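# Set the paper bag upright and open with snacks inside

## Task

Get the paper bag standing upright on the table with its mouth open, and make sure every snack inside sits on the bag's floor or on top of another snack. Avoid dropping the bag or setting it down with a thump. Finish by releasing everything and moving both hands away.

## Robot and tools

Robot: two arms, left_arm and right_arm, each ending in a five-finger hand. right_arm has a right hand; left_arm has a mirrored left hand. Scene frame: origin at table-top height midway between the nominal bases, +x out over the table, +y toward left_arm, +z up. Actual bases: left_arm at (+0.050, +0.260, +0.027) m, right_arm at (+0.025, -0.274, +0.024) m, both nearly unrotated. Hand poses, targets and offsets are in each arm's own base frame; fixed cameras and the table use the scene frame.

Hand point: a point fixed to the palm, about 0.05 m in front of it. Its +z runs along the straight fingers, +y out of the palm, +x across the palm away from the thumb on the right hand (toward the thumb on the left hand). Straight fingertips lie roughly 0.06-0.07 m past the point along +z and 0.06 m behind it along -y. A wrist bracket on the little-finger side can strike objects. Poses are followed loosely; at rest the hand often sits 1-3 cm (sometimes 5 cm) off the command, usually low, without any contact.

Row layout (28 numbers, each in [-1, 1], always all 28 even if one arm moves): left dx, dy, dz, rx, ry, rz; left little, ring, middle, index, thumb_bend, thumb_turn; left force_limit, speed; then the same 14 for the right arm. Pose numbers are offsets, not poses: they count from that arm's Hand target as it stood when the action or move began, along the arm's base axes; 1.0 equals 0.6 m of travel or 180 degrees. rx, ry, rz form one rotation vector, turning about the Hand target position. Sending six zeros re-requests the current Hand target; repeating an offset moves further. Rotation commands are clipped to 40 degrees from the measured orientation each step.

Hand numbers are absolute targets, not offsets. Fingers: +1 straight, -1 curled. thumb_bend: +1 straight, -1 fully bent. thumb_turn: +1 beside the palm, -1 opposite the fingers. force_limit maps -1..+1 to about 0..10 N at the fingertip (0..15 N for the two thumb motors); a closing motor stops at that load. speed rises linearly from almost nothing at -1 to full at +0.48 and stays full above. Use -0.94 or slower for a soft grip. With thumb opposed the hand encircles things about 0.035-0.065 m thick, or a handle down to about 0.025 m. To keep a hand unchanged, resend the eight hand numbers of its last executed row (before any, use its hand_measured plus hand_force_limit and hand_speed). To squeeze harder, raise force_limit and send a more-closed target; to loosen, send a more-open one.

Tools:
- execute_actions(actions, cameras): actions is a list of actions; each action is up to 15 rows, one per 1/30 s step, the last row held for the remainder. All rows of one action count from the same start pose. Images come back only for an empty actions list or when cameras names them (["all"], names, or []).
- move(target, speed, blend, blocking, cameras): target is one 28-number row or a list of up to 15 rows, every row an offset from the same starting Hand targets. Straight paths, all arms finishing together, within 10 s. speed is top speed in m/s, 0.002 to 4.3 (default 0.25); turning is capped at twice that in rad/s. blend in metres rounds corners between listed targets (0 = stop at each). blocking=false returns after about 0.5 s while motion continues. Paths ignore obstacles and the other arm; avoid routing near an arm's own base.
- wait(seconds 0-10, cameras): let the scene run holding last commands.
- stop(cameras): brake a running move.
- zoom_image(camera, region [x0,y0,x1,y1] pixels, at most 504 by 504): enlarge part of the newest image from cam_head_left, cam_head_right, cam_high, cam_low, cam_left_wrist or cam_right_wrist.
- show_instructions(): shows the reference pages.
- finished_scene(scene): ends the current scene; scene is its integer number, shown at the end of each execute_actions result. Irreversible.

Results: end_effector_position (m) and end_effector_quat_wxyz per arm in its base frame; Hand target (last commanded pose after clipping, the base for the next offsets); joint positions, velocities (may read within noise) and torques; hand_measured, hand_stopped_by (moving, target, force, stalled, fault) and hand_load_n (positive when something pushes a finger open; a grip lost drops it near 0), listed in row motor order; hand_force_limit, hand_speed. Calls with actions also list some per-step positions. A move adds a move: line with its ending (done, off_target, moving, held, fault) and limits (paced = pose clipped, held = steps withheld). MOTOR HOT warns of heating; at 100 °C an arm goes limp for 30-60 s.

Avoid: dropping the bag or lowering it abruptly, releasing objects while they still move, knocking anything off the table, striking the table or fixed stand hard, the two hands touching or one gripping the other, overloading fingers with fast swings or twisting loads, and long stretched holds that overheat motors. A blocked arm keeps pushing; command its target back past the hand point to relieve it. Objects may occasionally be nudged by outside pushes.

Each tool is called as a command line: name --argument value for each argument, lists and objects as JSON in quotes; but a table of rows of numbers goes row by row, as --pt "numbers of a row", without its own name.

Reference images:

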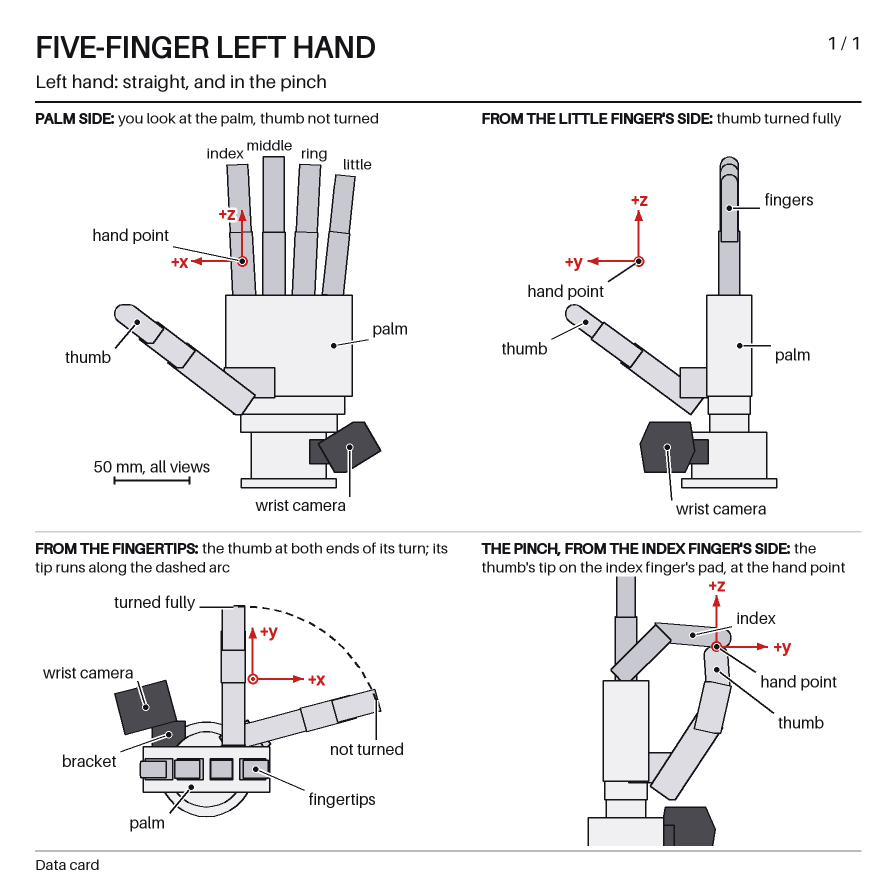

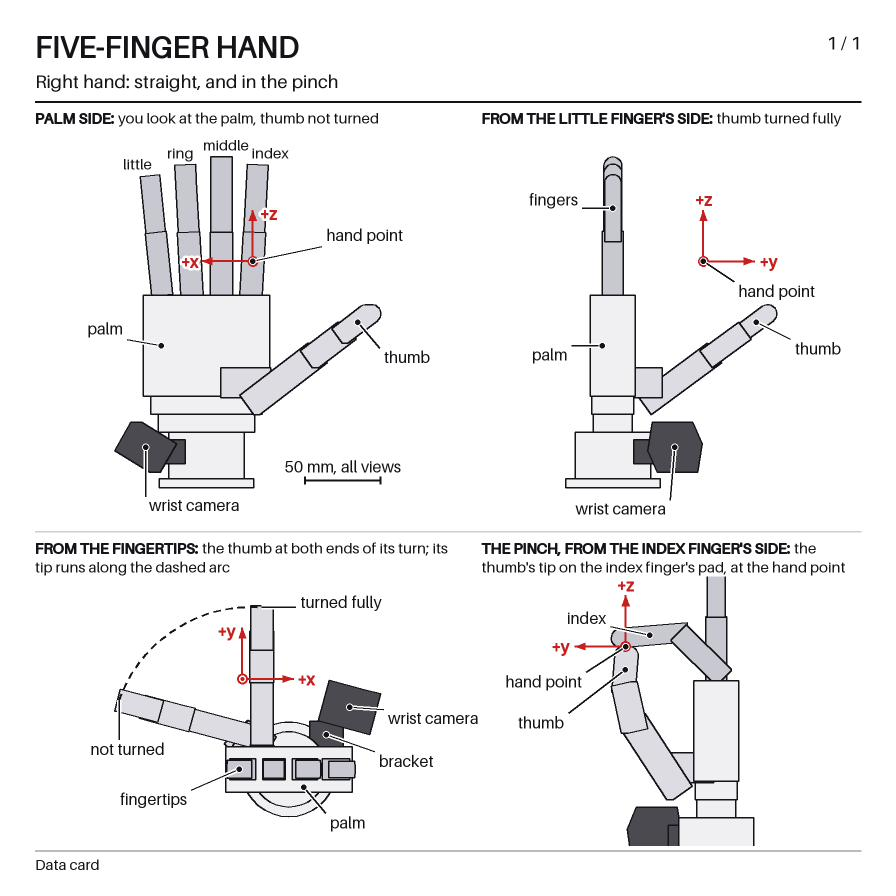

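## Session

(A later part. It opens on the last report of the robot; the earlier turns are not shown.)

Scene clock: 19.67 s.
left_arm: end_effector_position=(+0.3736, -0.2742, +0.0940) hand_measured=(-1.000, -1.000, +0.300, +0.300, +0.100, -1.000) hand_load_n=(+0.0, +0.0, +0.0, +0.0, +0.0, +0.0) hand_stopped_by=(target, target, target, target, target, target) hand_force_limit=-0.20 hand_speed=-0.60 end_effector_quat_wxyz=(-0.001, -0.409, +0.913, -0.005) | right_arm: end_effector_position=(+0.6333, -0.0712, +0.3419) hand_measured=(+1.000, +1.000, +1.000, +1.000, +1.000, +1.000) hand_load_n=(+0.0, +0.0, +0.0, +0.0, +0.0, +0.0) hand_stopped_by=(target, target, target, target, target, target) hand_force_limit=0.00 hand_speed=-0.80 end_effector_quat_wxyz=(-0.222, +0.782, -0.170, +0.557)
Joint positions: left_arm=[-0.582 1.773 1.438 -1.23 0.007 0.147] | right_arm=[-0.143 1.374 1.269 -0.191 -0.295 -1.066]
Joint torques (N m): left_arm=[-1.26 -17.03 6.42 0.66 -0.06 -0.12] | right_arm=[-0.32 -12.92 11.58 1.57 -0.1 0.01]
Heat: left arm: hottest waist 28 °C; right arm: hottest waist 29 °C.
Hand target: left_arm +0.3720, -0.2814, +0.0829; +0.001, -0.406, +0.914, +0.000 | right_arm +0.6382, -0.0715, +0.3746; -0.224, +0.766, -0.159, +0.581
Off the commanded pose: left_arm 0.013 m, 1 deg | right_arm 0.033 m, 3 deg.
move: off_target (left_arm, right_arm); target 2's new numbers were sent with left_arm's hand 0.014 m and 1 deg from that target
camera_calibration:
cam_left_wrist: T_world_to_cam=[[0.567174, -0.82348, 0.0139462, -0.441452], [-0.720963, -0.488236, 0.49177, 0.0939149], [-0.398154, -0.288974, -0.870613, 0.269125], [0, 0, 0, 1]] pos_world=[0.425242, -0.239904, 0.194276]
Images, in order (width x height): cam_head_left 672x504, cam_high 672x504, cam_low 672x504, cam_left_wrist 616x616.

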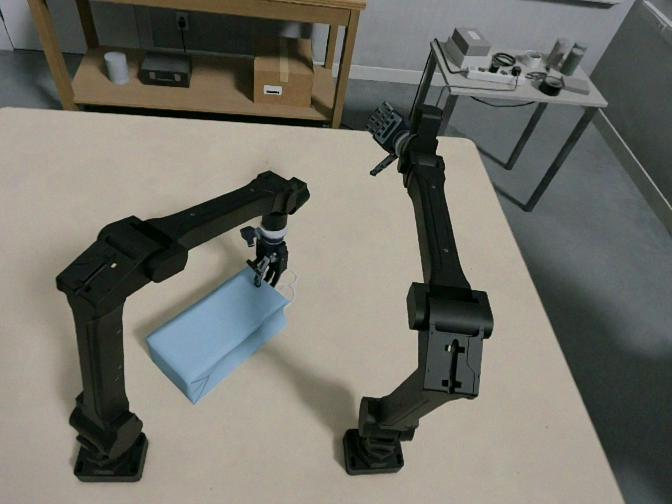

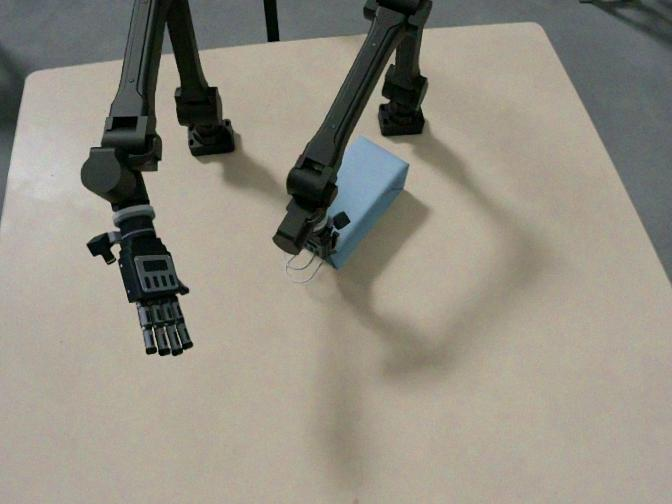

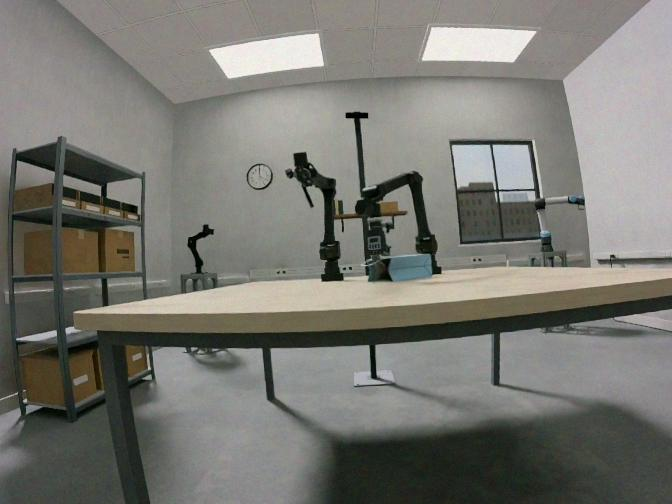

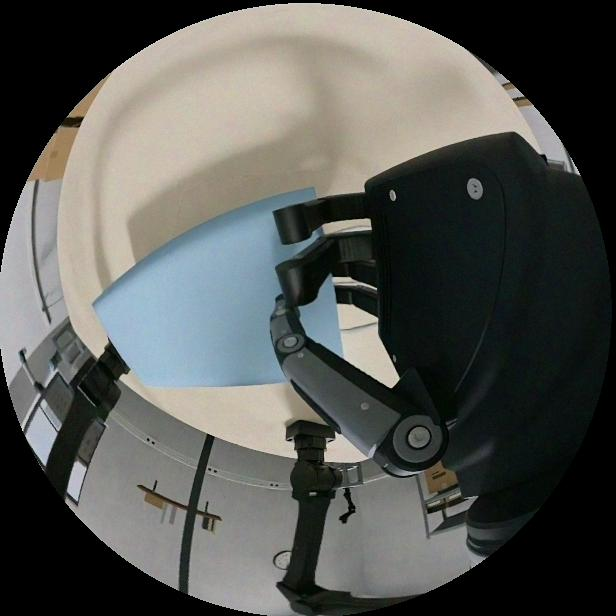

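move --target '[0,0,0,0,0,0,-1,-1,-0.5,-0.5,-0.3,-1,-0.3,-0.75, 0,0,0,0,0,0,1,1,1,1,1,1,0,-0.8]' --speed 0.1 --cameras '["cam_head_left","cam_high","cam_left_wrist","cam_low"]'

zoom_image --camera "cam_head_left" --region '[220, 200, 340, 320]'

zoom_image --camera "cam_low" --region '[350, 200, 440, 290]'

Scene clock: 21.10 s.
left_arm: end_effector_position=(+0.3736, -0.2742, +0.0933) hand_measured=(-1.000, -1.000, -0.204, -0.204, -0.158, -1.000) hand_load_n=(+0.0, +0.0, +6.0, +3.5, +5.5, +0.0) hand_stopped_by=(target, target, force, force, force, target) hand_force_limit=-0.30 hand_speed=-0.75 end_effector_quat_wxyz=(-0.002, -0.409, +0.913, -0.004) | right_arm: end_effector_position=(+0.6333, -0.0712, +0.3419) hand_measured=(+1.000, +1.000, +1.000, +1.000, +1.000, +1.000) hand_load_n=(+0.0, +0.0, +0.0, +0.0, +0.0, +0.0) hand_stopped_by=(target, target, target, target, target, target) hand_force_limit=0.00 hand_speed=-0.80 end_effector_quat_wxyz=(-0.222, +0.782, -0.170, +0.557)
Joint positions: left_arm=[-0.582 1.774 1.438 -1.23 0.007 0.147] | right_arm=[-0.143 1.374 1.269 -0.191 -0.295 -1.066]
Joint torques (N m): left_arm=[-1.26 -17.14 6.42 0.66 -0.07 -0.13] | right_arm=[-0.21 -13.27 11.62 1.4 -0.09 0.01]
Heat: left arm: hottest waist 28 °C; right arm: hottest waist 29 °C.
Hand target: left_arm +0.3720, -0.2814, +0.0829; +0.001, -0.406, +0.914, +0.000 | right_arm +0.6382, -0.0715, +0.3746; -0.224, +0.766, -0.159, +0.581
Off the commanded pose: left_arm 0.013 m, 1 deg | right_arm 0.033 m, 3 deg.
move: off_target (left_arm, right_arm)
camera_calibration:
cam_left_wrist: T_world_to_cam=[[0.567187, -0.823495, 0.0124707, -0.441248], [-0.72035, -0.488691, 0.492217, 0.0938025], [-0.399243, -0.288162, -0.870383, 0.269016], [0, 0, 0, 1]] pos_world=[0.425244, -0.240005, 0.193478]
Images, in order (width x height): cam_head_left 672x504, cam_high 672x504, cam_low 672x504, cam_left_wrist 616x616.

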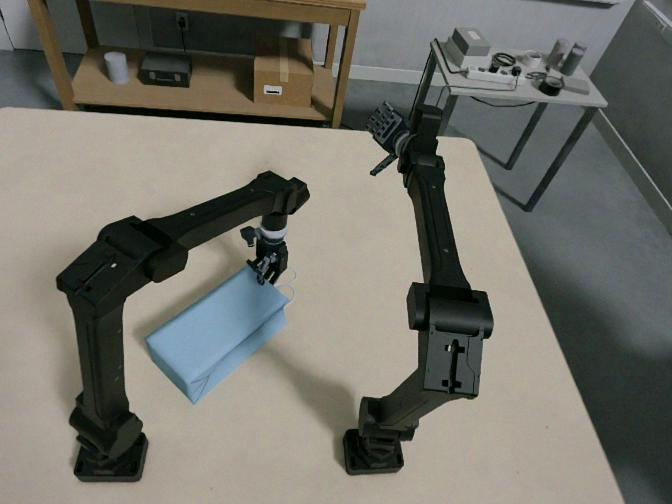

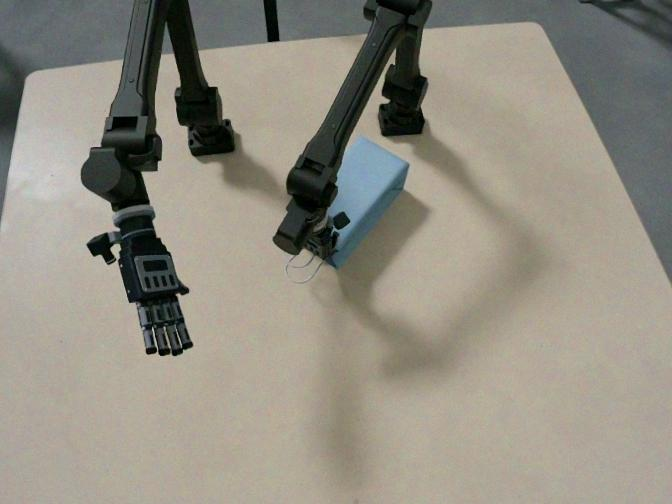

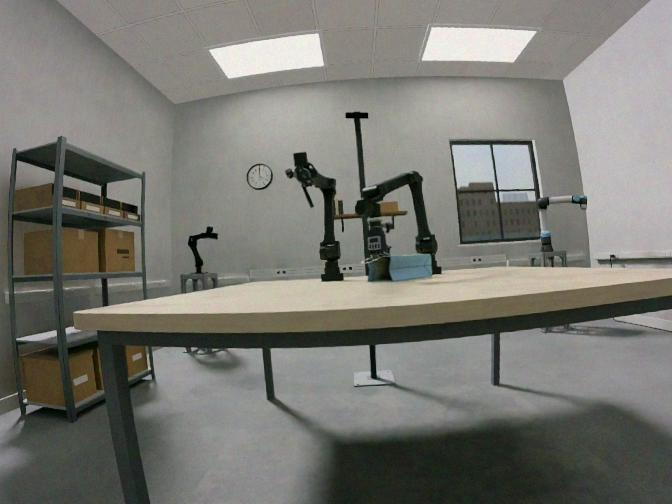

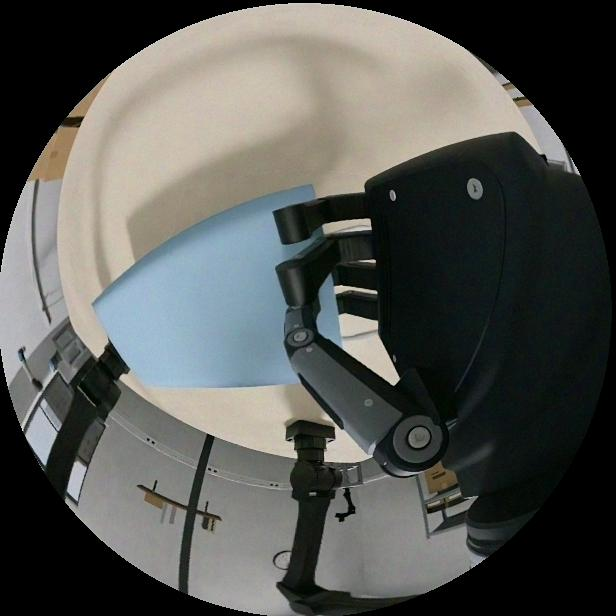

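Scaled by 4.200 from the camera's 672x504 image, which has a finer 960x720 frame.

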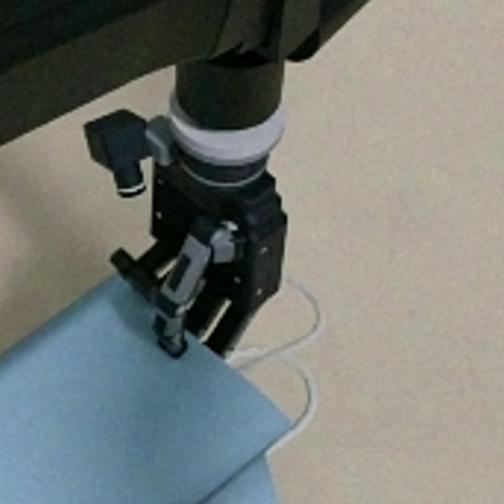

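Scaled by 5.600 from the camera's 672x504 image, which has a finer 960x720 frame.

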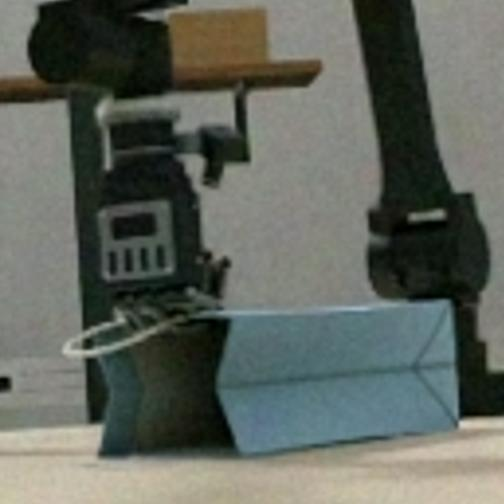

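move --target '[0,0,0,0,0,0,-1,-1,-0.7,-0.7,-0.5,-1,0.4,-0.8, 0,0,0,0,0,0,1,1,1,1,1,1,0,-0.8]' --speed 0.1 --cameras '[]'

Scene clock: 22.00 s.
left_arm: end_effector_position=(+0.3736, -0.2742, +0.0933) hand_measured=(-1.000, -1.000, -0.216, -0.236, -0.168, -1.000) hand_load_n=(+0.0, +0.0, +9.5, +11.0, +12.0, +0.5) hand_stopped_by=(target, target, force, force, force, target) hand_force_limit=0.40 hand_speed=-0.80 end_effector_quat_wxyz=(-0.002, -0.409, +0.913, -0.004) | right_arm: end_effector_position=(+0.6333, -0.0712, +0.3419) hand_measured=(+1.000, +1.000, +1.000, +1.000, +1.000, +1.000) hand_load_n=(+0.0, +0.0, +0.0, +0.0, +0.0, +0.0) hand_stopped_by=(target, target, target, target, target, target) hand_force_limit=0.00 hand_speed=-0.80 end_effector_quat_wxyz=(-0.222, +0.782, -0.170, +0.557)
Joint positions: left_arm=[-0.582 1.774 1.438 -1.23 0.007 0.147] | right_arm=[-0.143 1.374 1.269 -0.191 -0.295 -1.066]
Joint torques (N m): left_arm=[-1.26 -17.08 6.45 0.66 -0.07 -0.12] | right_arm=[-0.26 -13.57 11.55 1.65 -0.07 0.07]
Heat: left arm: hottest waist 28 °C; right arm: hottest waist 29 °C.
Hand target: left_arm +0.3720, -0.2814, +0.0829; +0.001, -0.406, +0.914, +0.000 | right_arm +0.6382, -0.0715, +0.3746; -0.224, +0.766, -0.159, +0.581
Off the commanded pose: left_arm 0.013 m, 1 deg | right_arm 0.033 m, 3 deg.
move: off_target (left_arm, right_arm)
No camera images: "cameras" was empty.

move --pt "-0.0077 0.0213 0.145 -0.0558 -0.0618 0 -1 -1 -0.7 -0.7 -0.5 -1 0.4 -0.8 0 0 0 0 0 0 1 1 1 1 1 1 0 -0.8" --pt "-0.018 0.031 0.238 -0.1117 -0.1237 0 -1 -1 -0.7 -0.7 -0.5 -1 0.4 -0.8 0 0 0 0 0 0 1 1 1 1 1 1 0 -0.8" --speed 0.08 --blend 0.02 --cameras '["cam_head_left","cam_high","cam_left_wrist","cam_low"]'

zoom_image --camera "cam_low" --region '[340, 180, 450, 290]'

Scene clock: 26.67 s.
left_arm: end_effector_position=(+0.3532, -0.2675, +0.2149) hand_measured=(-1.000, -1.000, -0.216, -0.236, -0.168, -1.000) hand_load_n=(+0.0, +0.0, +10.0, +11.0, +12.0, +0.0) hand_stopped_by=(target, target, force, force, force, target) hand_force_limit=0.40 hand_speed=-0.80 end_effector_quat_wxyz=(+0.094, -0.390, +0.890, -0.216) | right_arm: end_effector_position=(+0.6333, -0.0712, +0.3419) hand_measured=(+1.000, +1.000, +1.000, +1.000, +1.000, +1.000) hand_load_n=(+0.0, +0.0, +0.0, +0.0, +0.0, +0.0) hand_stopped_by=(target, target, target, target, target, target) hand_force_limit=0.00 hand_speed=-0.80 end_effector_quat_wxyz=(-0.222, +0.782, -0.170, +0.557)
Joint positions: left_arm=[-0.564 1.333 1.245 -1.015 0.084 0.162] | right_arm=[-0.143 1.374 1.269 -0.191 -0.295 -1.066]
Joint torques (N m): left_arm=[0.97 -14.68 7.54 2 0.4 0.08] | right_arm=[-0.32 -12.98 11.69 1.68 -0.11 0.03]
Heat: left arm: hottest waist 28 °C; right arm: hottest waist 29 °C.
Hand target: left_arm +0.3612, -0.2628, +0.2257; +0.106, -0.392, +0.883, -0.236 | right_arm +0.6382, -0.0715, +0.3746; -0.224, +0.766, -0.159, +0.581
Off the commanded pose: left_arm 0.014 m, 3 deg | right_arm 0.033 m, 3 deg.
move: off_target (left_arm, right_arm)
camera_calibration:
cam_left_wrist: T_world_to_cam=[[0.472414, -0.75824, 0.44933, -0.468675], [-0.875393, -0.34435, 0.339279, 0.148772], [-0.102528, -0.553621, -0.826433, 0.183397], [0, 0, 0, 1]] pos_world=[0.370446, -0.202606, 0.31168]
Images, in order (width x height): cam_head_left 672x504, cam_high 672x504, cam_low 672x504, cam_left_wrist 616x616.

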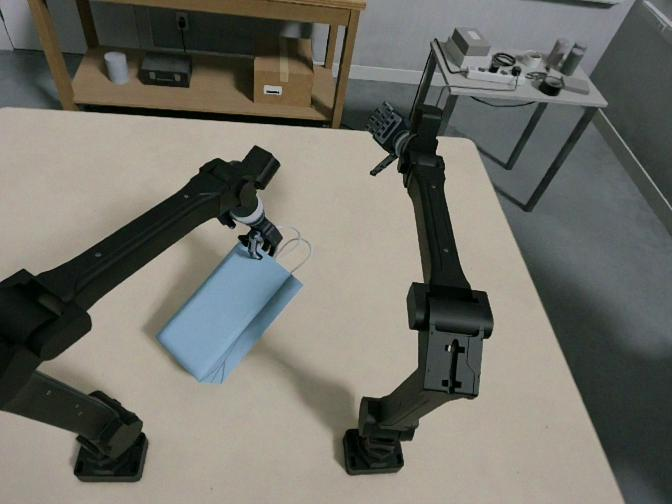

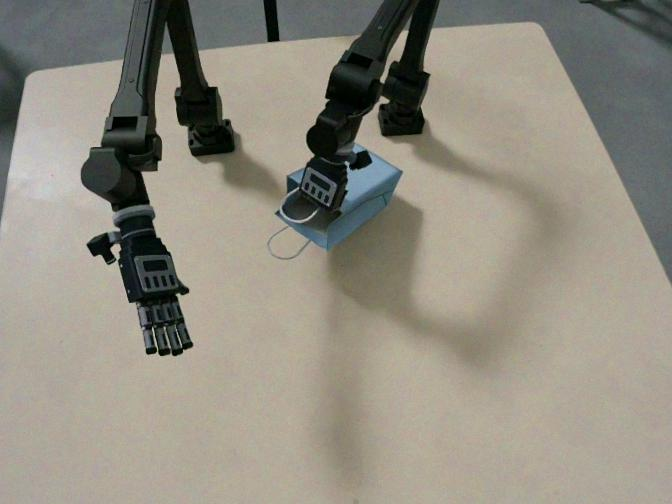

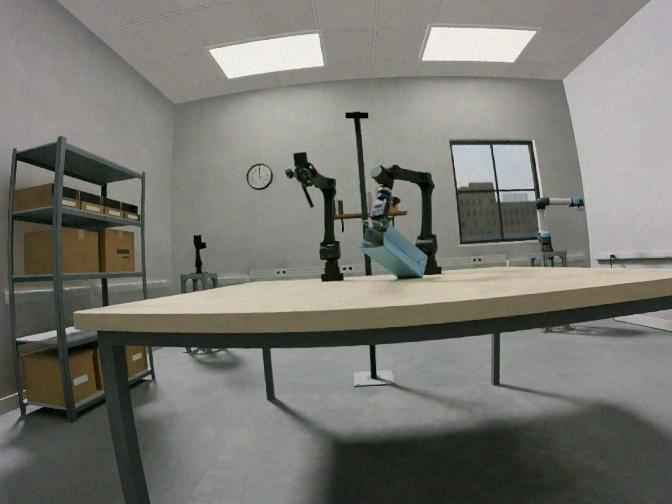

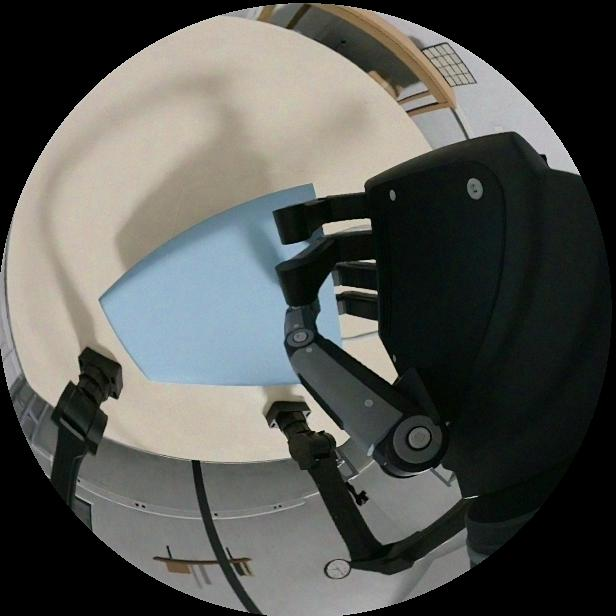

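Scaled by 4.582 from the camera's 672x504 image, which has a finer 960x720 frame.

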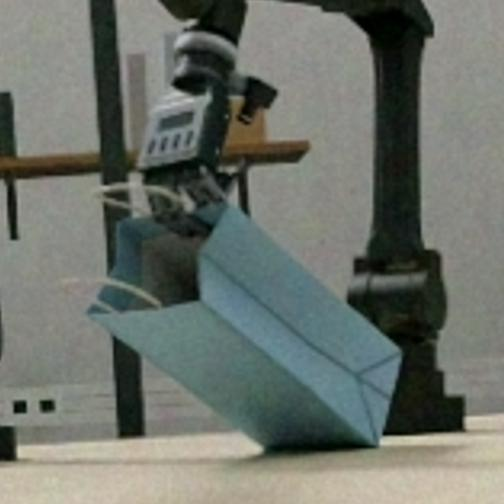

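move --pt "0.003 0.017 0.083 -0.0558 -0.0618 0 -1 -1 -0.7 -0.7 -0.5 -1 0.4 -0.8 0 0 0 0 0 0 1 1 1 1 1 1 0 -0.8" --pt "-0.007 0.026 0.1215 -0.1117 -0.1237 0 -1 -1 -0.7 -0.7 -0.5 -1 0.4 -0.8 0 0 0 0 0 0 1 1 1 1 1 1 0 -0.8" --pt "-0.017 0.036 0.128 -0.1675 -0.1855 0 -1 -1 -0.7 -0.7 -0.5 -1 0.4 -0.8 0 0 0 0 0 0 1 1 1 1 1 1 0 -0.8" --speed 0.08 --blend 0.02 --cameras '["cam_head_left","cam_high","cam_left_wrist","cam_low"]'

zoom_image --camera "cam_low" --region '[340, 180, 450, 290]'

Scene clock: 33.07 s.
left_arm: end_effector_position=(+0.3468, -0.2466, +0.2852) hand_measured=(-1.000, -1.000, -0.216, -0.236, -0.168, -1.000) hand_load_n=(+0.0, +0.0, +10.0, +11.0, +12.0, +0.0) hand_stopped_by=(target, target, force, force, force, target) hand_force_limit=0.40 hand_speed=-0.80 end_effector_quat_wxyz=(+0.234, -0.323, +0.743, -0.538) | right_arm: end_effector_position=(+0.6333, -0.0712, +0.3419) hand_measured=(+1.000, +1.000, +1.000, +1.000, +1.000, +1.000) hand_load_n=(+0.0, +0.0, +0.0, +0.0, +0.0, +0.0) hand_stopped_by=(target, target, target, target, target, target) hand_force_limit=0.00 hand_speed=-0.80 end_effector_quat_wxyz=(-0.222, +0.782, -0.170, +0.557)
Joint positions: left_arm=[-0.421 0.84 0.76 -0.254 0.313 0.107] | right_arm=[-0.143 1.374 1.269 -0.191 -0.295 -1.066]
Joint torques (N m): left_arm=[0.91 -7.24 8.47 3.32 0.46 -0.14] | right_arm=[-0.67 -12.51 11.66 1.61 -0.13 0.05]
Heat: left arm: hottest elbow 28 °C; right arm: hottest waist 29 °C.
Hand target: left_arm +0.3510, -0.2412, +0.3025; +0.248, -0.323, +0.725, -0.556 | right_arm +0.6382, -0.0715, +0.3746; -0.224, +0.766, -0.159, +0.581
Off the commanded pose: left_arm 0.019 m, 3 deg | right_arm 0.033 m, 3 deg.
move: off_target (left_arm, right_arm)
camera_calibration:
cam_left_wrist: T_world_to_cam=[[0.056374, -0.376715, 0.924612, -0.378642], [-0.964801, -0.258814, -0.0466244, 0.288726], [0.256867, -0.889439, -0.378045, -0.0828889], [0, 0, 0, 1]] pos_world=[0.3212, -0.141638, 0.332223]
Images, in order (width x height): cam_head_left 672x504, cam_high 672x504, cam_low 672x504, cam_left_wrist 616x616.

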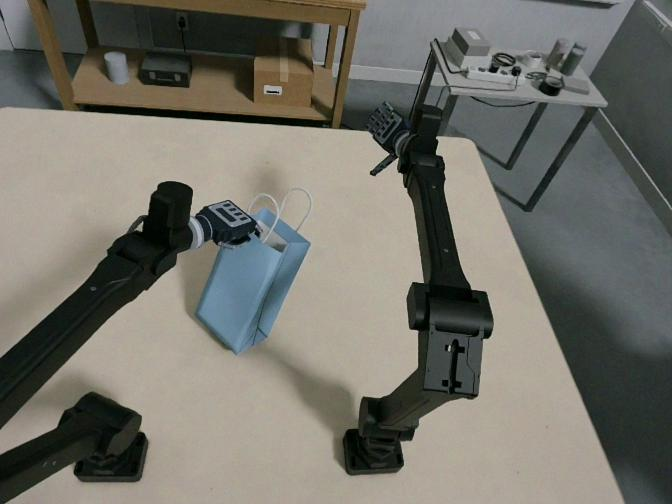

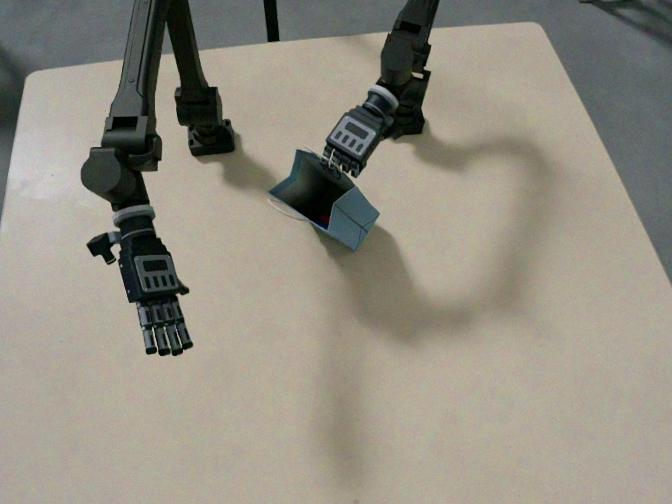

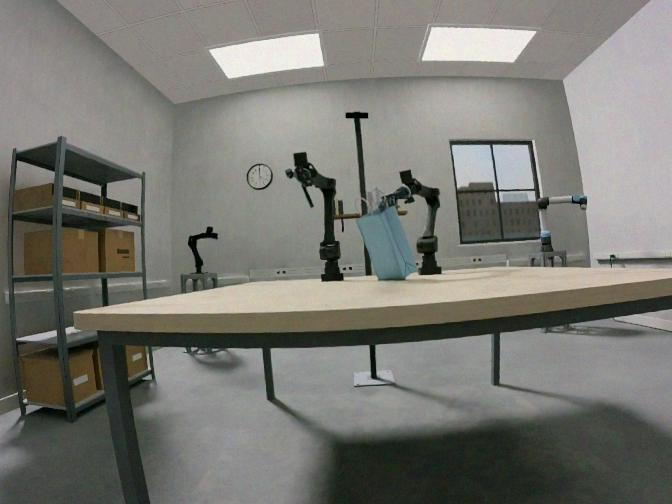

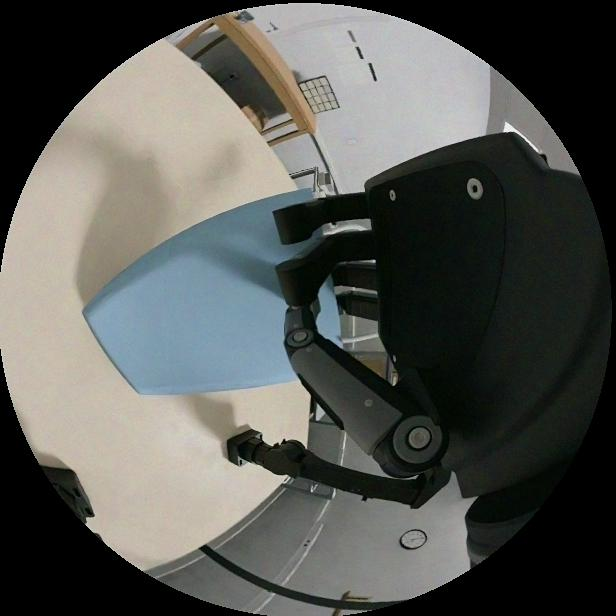

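Scaled by 4.582 from the camera's 672x504 image, which has a finer 960x720 frame.

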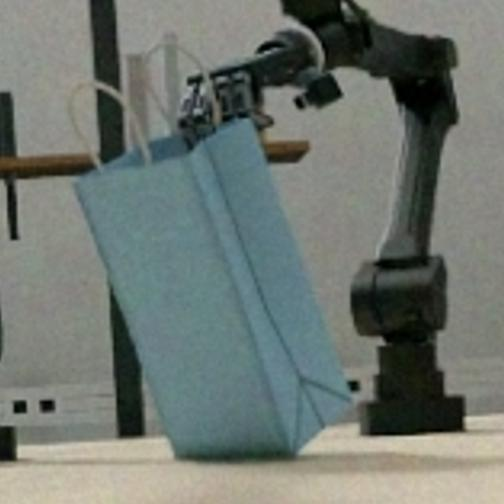

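move --target '[-0.011,0.009,-0.014,-0.067,-0.0742,0,-1,-1,-0.7,-0.7,-0.5,-1,0.4,-0.8, 0,0,0,0,0,0,1,1,1,1,1,1,0,-0.8]' --speed 0.08 --cameras '["cam_head_left","cam_high","cam_left_wrist","cam_low"]'

zoom_image --camera "cam_low" --region '[340, 180, 450, 290]'

zoom_image --camera "cam_high" --region '[240, 90, 420, 270]'

Scene clock: 36.20 s.
left_arm: end_effector_position=(+0.3425, -0.2418, +0.2788) hand_measured=(-1.000, -1.000, -0.216, -0.236, -0.168, -1.000) hand_load_n=(+0.5, +0.0, +9.5, +11.0, +11.5, +0.5) hand_stopped_by=(target, target, force, force, force, target) hand_force_limit=0.40 hand_speed=-0.80 end_effector_quat_wxyz=(+0.284, -0.284, +0.646, -0.649) | right_arm: end_effector_position=(+0.6333, -0.0712, +0.3419) hand_measured=(+1.000, +1.000, +1.000, +1.000, +1.000, +1.000) hand_load_n=(+0.0, +0.0, +0.0, +0.0, +0.0, +0.0) hand_stopped_by=(target, target, target, target, target, target) hand_force_limit=0.00 hand_speed=-0.80 end_effector_quat_wxyz=(-0.222, +0.782, -0.170, +0.557)
Joint positions: left_arm=[-0.375 0.764 0.489 0.28 0.369 -0.004] | right_arm=[-0.143 1.374 1.269 -0.191 -0.295 -1.066]
Joint torques (N m): left_arm=[0.85 -5.13 8.12 3.32 0.34 -0.13] | right_arm=[-0.09 -12.75 11.92 1.61 -0.12 0.08]
Heat: left arm: hottest elbow 28 °C; right arm: hottest waist 29 °C.
Hand target: left_arm +0.3444, -0.2358, +0.2941; +0.295, -0.280, +0.629, -0.662 | right_arm +0.6382, -0.0715, +0.3746; -0.224, +0.766, -0.159, +0.581
Off the commanded pose: left_arm 0.017 m, 3 deg | right_arm 0.033 m, 3 deg.
move: off_target (left_arm, right_arm)
camera_calibration:
cam_left_wrist: T_world_to_cam=[[-0.166206, -0.166165, 0.97199, -0.25669], [-0.932626, -0.293671, -0.20968, 0.311484], [0.320287, -0.941354, -0.10616, -0.189979], [0, 0, 0, 1]] pos_world=[0.308682, -0.130017, 0.294643]
Images, in order (width x height): cam_head_left 672x504, cam_high 672x504, cam_low 672x504, cam_left_wrist 616x616.

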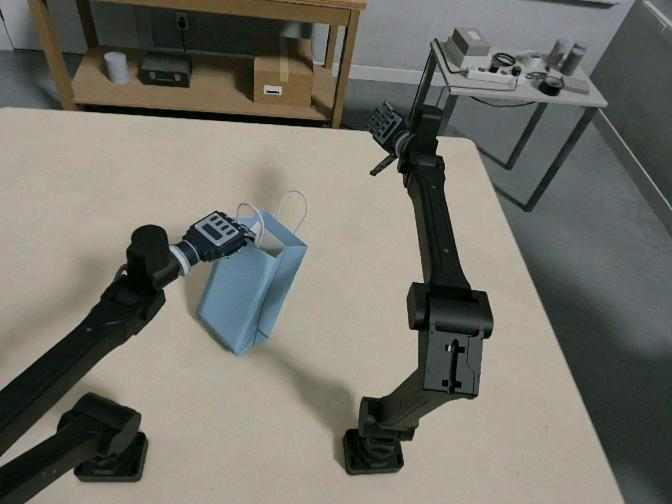

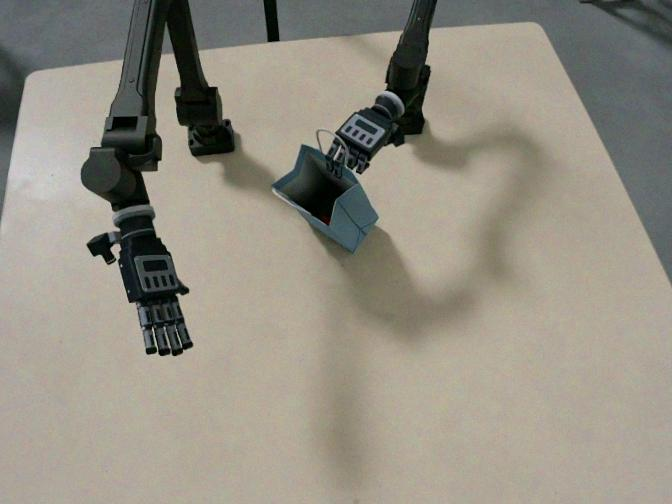

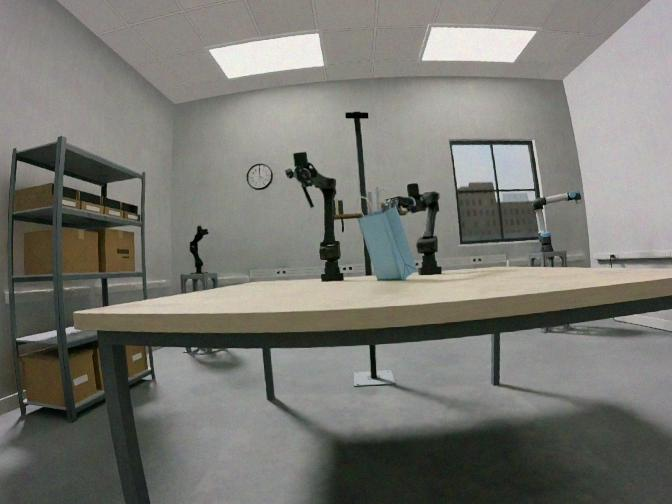

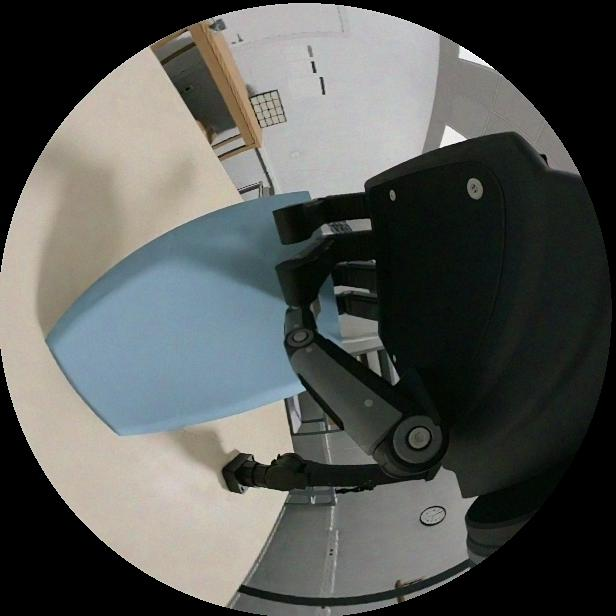

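Scaled by 4.582 from the camera's 672x504 image, which has a finer 960x720 frame.

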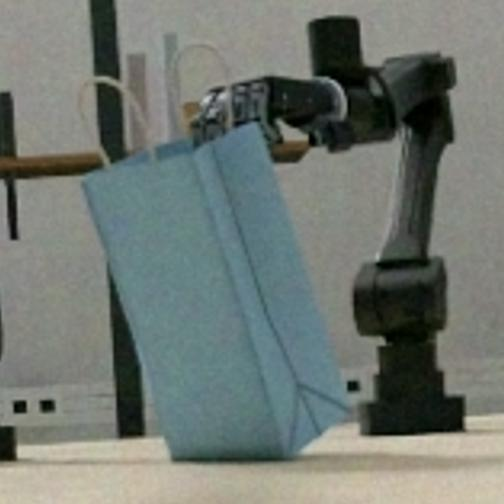

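Scaled by 2.800 from the camera's 672x504 image, which has a finer 960x720 frame.

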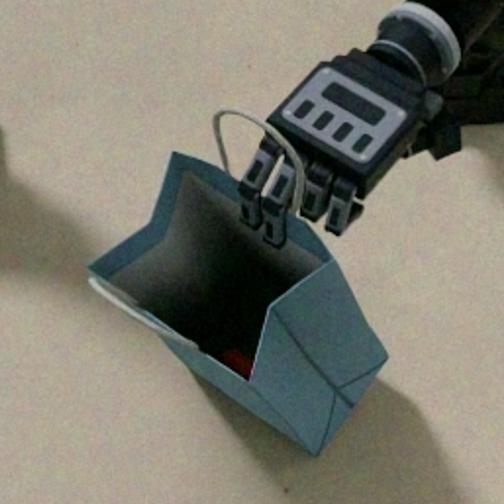

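move --target '[-0.045,0.041,-0.008,0,0,0,-1,-1,-0.7,-0.7,-0.5,-1,0.4,-0.8, 0,0,0,0,0,0,1,1,1,1,1,1,0,-0.8]' --speed 0.05 --cameras '["cam_high","cam_left_wrist","cam_low"]'

zoom_image --camera "cam_low" --region '[340, 180, 450, 290]'

Scene clock: 38.20 s.
left_arm: end_effector_position=(+0.3168, -0.2183, +0.2825) hand_measured=(-1.000, -1.000, -0.216, -0.236, -0.168, -1.000) hand_load_n=(+0.0, +0.0, +9.5, +10.5, +12.0, +0.0) hand_stopped_by=(target, target, force, force, force, target) hand_force_limit=0.40 hand_speed=-0.80 end_effector_quat_wxyz=(+0.289, -0.273, +0.638, -0.659) | right_arm: end_effector_position=(+0.6333, -0.0712, +0.3419) hand_measured=(+1.000, +1.000, +1.000, +1.000, +1.000, +1.000) hand_load_n=(+0.0, +0.0, +0.0, +0.0, +0.0, +0.0) hand_stopped_by=(target, target, target, target, target, target) hand_force_limit=0.00 hand_speed=-0.80 end_effector_quat_wxyz=(-0.222, +0.782, -0.170, +0.557)
Joint positions: left_arm=[-0.306 0.629 0.431 0.238 0.448 -0.008] | right_arm=[-0.143 1.374 1.269 -0.191 -0.295 -1.066]
Joint torques (N m): left_arm=[0.91 -3.66 8.35 1.69 0.32 -0.14] | right_arm=[-0.97 -12.81 11.66 1.55 -0.11 0]
Heat: left arm: hottest elbow 28 °C; right arm: hottest waist 29 °C.
Hand target: left_arm +0.3174, -0.2112, +0.2893; +0.295, -0.280, +0.629, -0.662 | right_arm +0.6382, -0.0715, +0.3746; -0.224, +0.766, -0.159, +0.581
Off the commanded pose: left_arm 0.010 m, 2 deg | right_arm 0.033 m, 3 deg.
move: off_target (right_arm)
camera_calibration:
cam_left_wrist: T_world_to_cam=[[-0.197452, -0.151433, 0.968546, -0.246585], [-0.928517, -0.288008, -0.234322, 0.302014], [0.314433, -0.945579, -0.08374, -0.164734], [0, 0, 0, 1]] pos_world=[0.283535, -0.106127, 0.295802]
Images, in order (width x height): cam_high 672x504, cam_low 672x504, cam_left_wrist 616x616.

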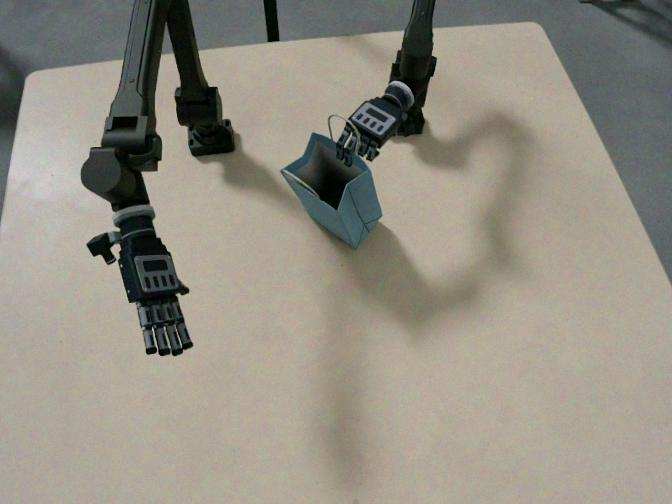

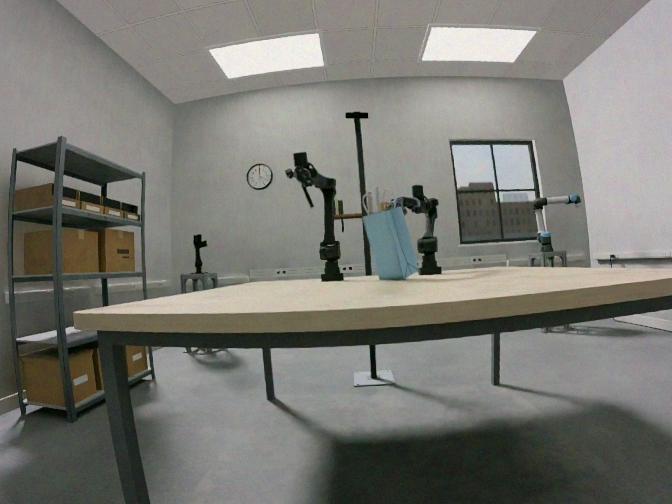

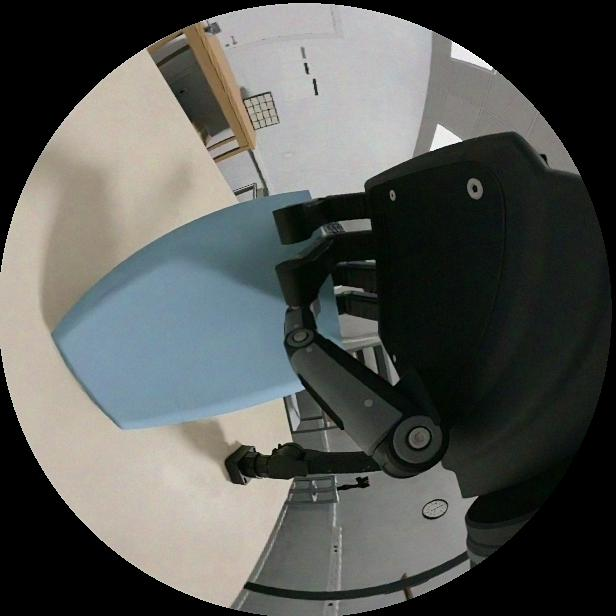

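Scaled by 4.582 from the camera's 672x504 image, which has a finer 960x720 frame.

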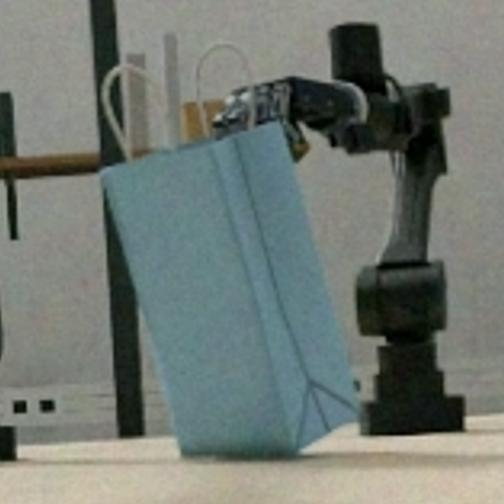

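move --target '[-0.04,0.036,-0.04,0,0,0,-1,-1,-0.7,-0.7,-0.5,-1,0.4,-0.8, 0,0,0,0,0,0,1,1,1,1,1,1,0,-0.8]' --speed 0.05 --cameras '["cam_high","cam_left_wrist","cam_low"]'

zoom_image --camera "cam_low" --region '[340, 180, 450, 290]'

Scene clock: 40.30 s.
left_arm: end_effector_position=(+0.2917, -0.1960, +0.2699) hand_measured=(-1.000, -1.000, -0.216, -0.236, -0.168, -1.000) hand_load_n=(+0.0, +0.0, +9.5, +10.5, +12.0, +0.0) hand_stopped_by=(target, target, force, force, force, target) hand_force_limit=0.40 hand_speed=-0.80 end_effector_quat_wxyz=(+0.294, -0.268, +0.630, -0.667) | right_arm: end_effector_position=(+0.6333, -0.0712, +0.3419) hand_measured=(+1.000, +1.000, +1.000, +1.000, +1.000, +1.000) hand_load_n=(+0.0, +0.0, +0.0, +0.0, -0.5, +0.0) hand_stopped_by=(target, target, target, target, target, target) hand_force_limit=0.00 hand_speed=-0.80 end_effector_quat_wxyz=(-0.222, +0.782, -0.170, +0.557)
Joint positions: left_arm=[-0.225 0.495 0.345 0.223 0.527 -0.024] | right_arm=[-0.143 1.374 1.269 -0.191 -0.295 -1.066]
Joint torques (N m): left_arm=[0.91 -1.55 7.87 1.37 0.32 -0.12] | right_arm=[-0.38 -13.1 11.7 1.58 -0.11 -0.02]
Heat: left arm: hottest elbow 28 °C; right arm: hottest waist 29 °C.
Hand target: left_arm +0.2934, -0.1896, +0.2653; +0.295, -0.280, +0.629, -0.662 | right_arm +0.6382, -0.0715, +0.3746; -0.224, +0.766, -0.159, +0.581
Off the commanded pose: left_arm 0.008 m, 1 deg | right_arm 0.033 m, 3 deg.
move: off_target (right_arm)
camera_calibration:
cam_left_wrist: T_world_to_cam=[[-0.218355, -0.13678, 0.966236, -0.226368], [-0.922993, -0.29255, -0.249997, 0.283942], [0.316867, -0.946417, -0.0623673, -0.143336], [0, 0, 0, 1]] pos_world=[0.258067, -0.0835513, 0.28077]
Images, in order (width x height): cam_high 672x504, cam_low 672x504, cam_left_wrist 616x616.

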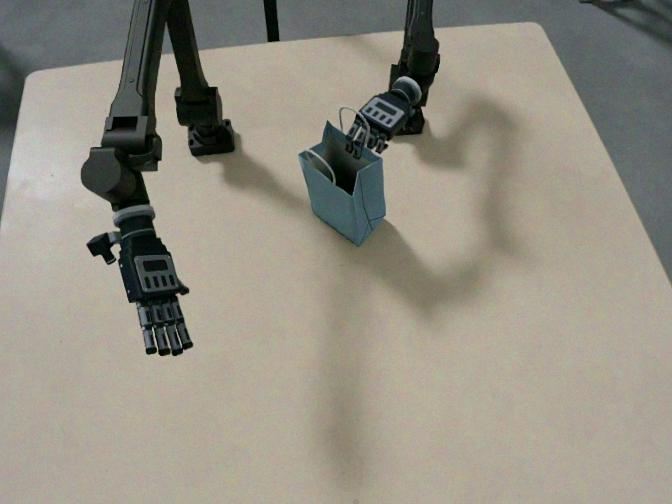

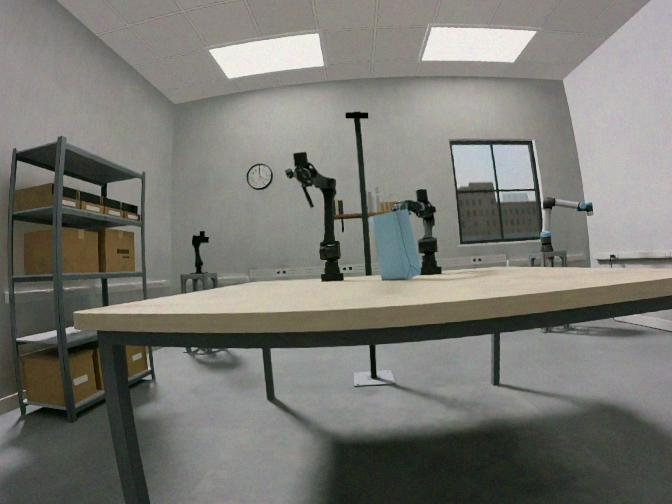

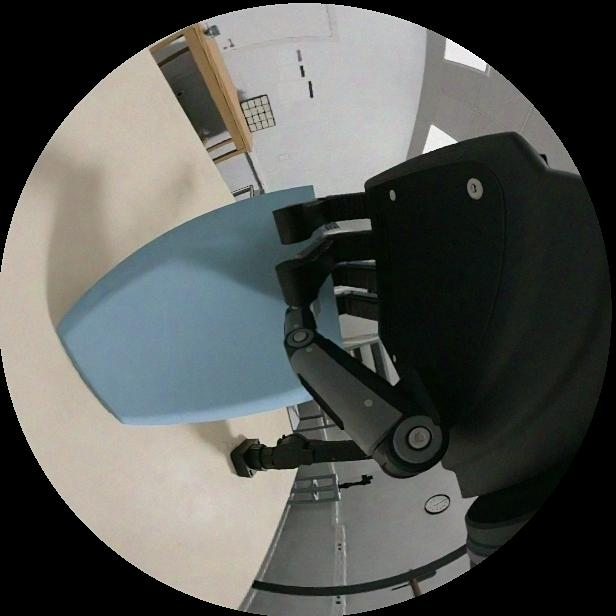

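Scaled by 4.582 from the camera's 672x504 image, which has a finer 960x720 frame.

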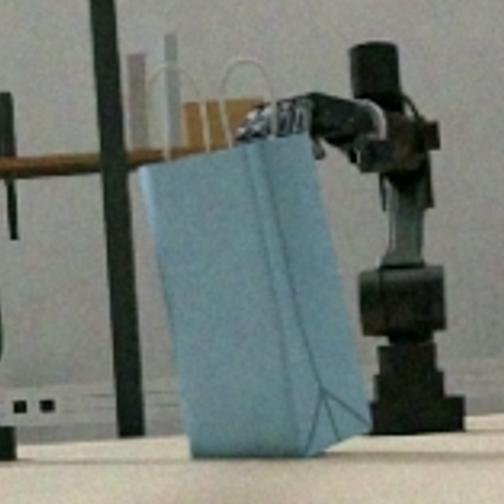

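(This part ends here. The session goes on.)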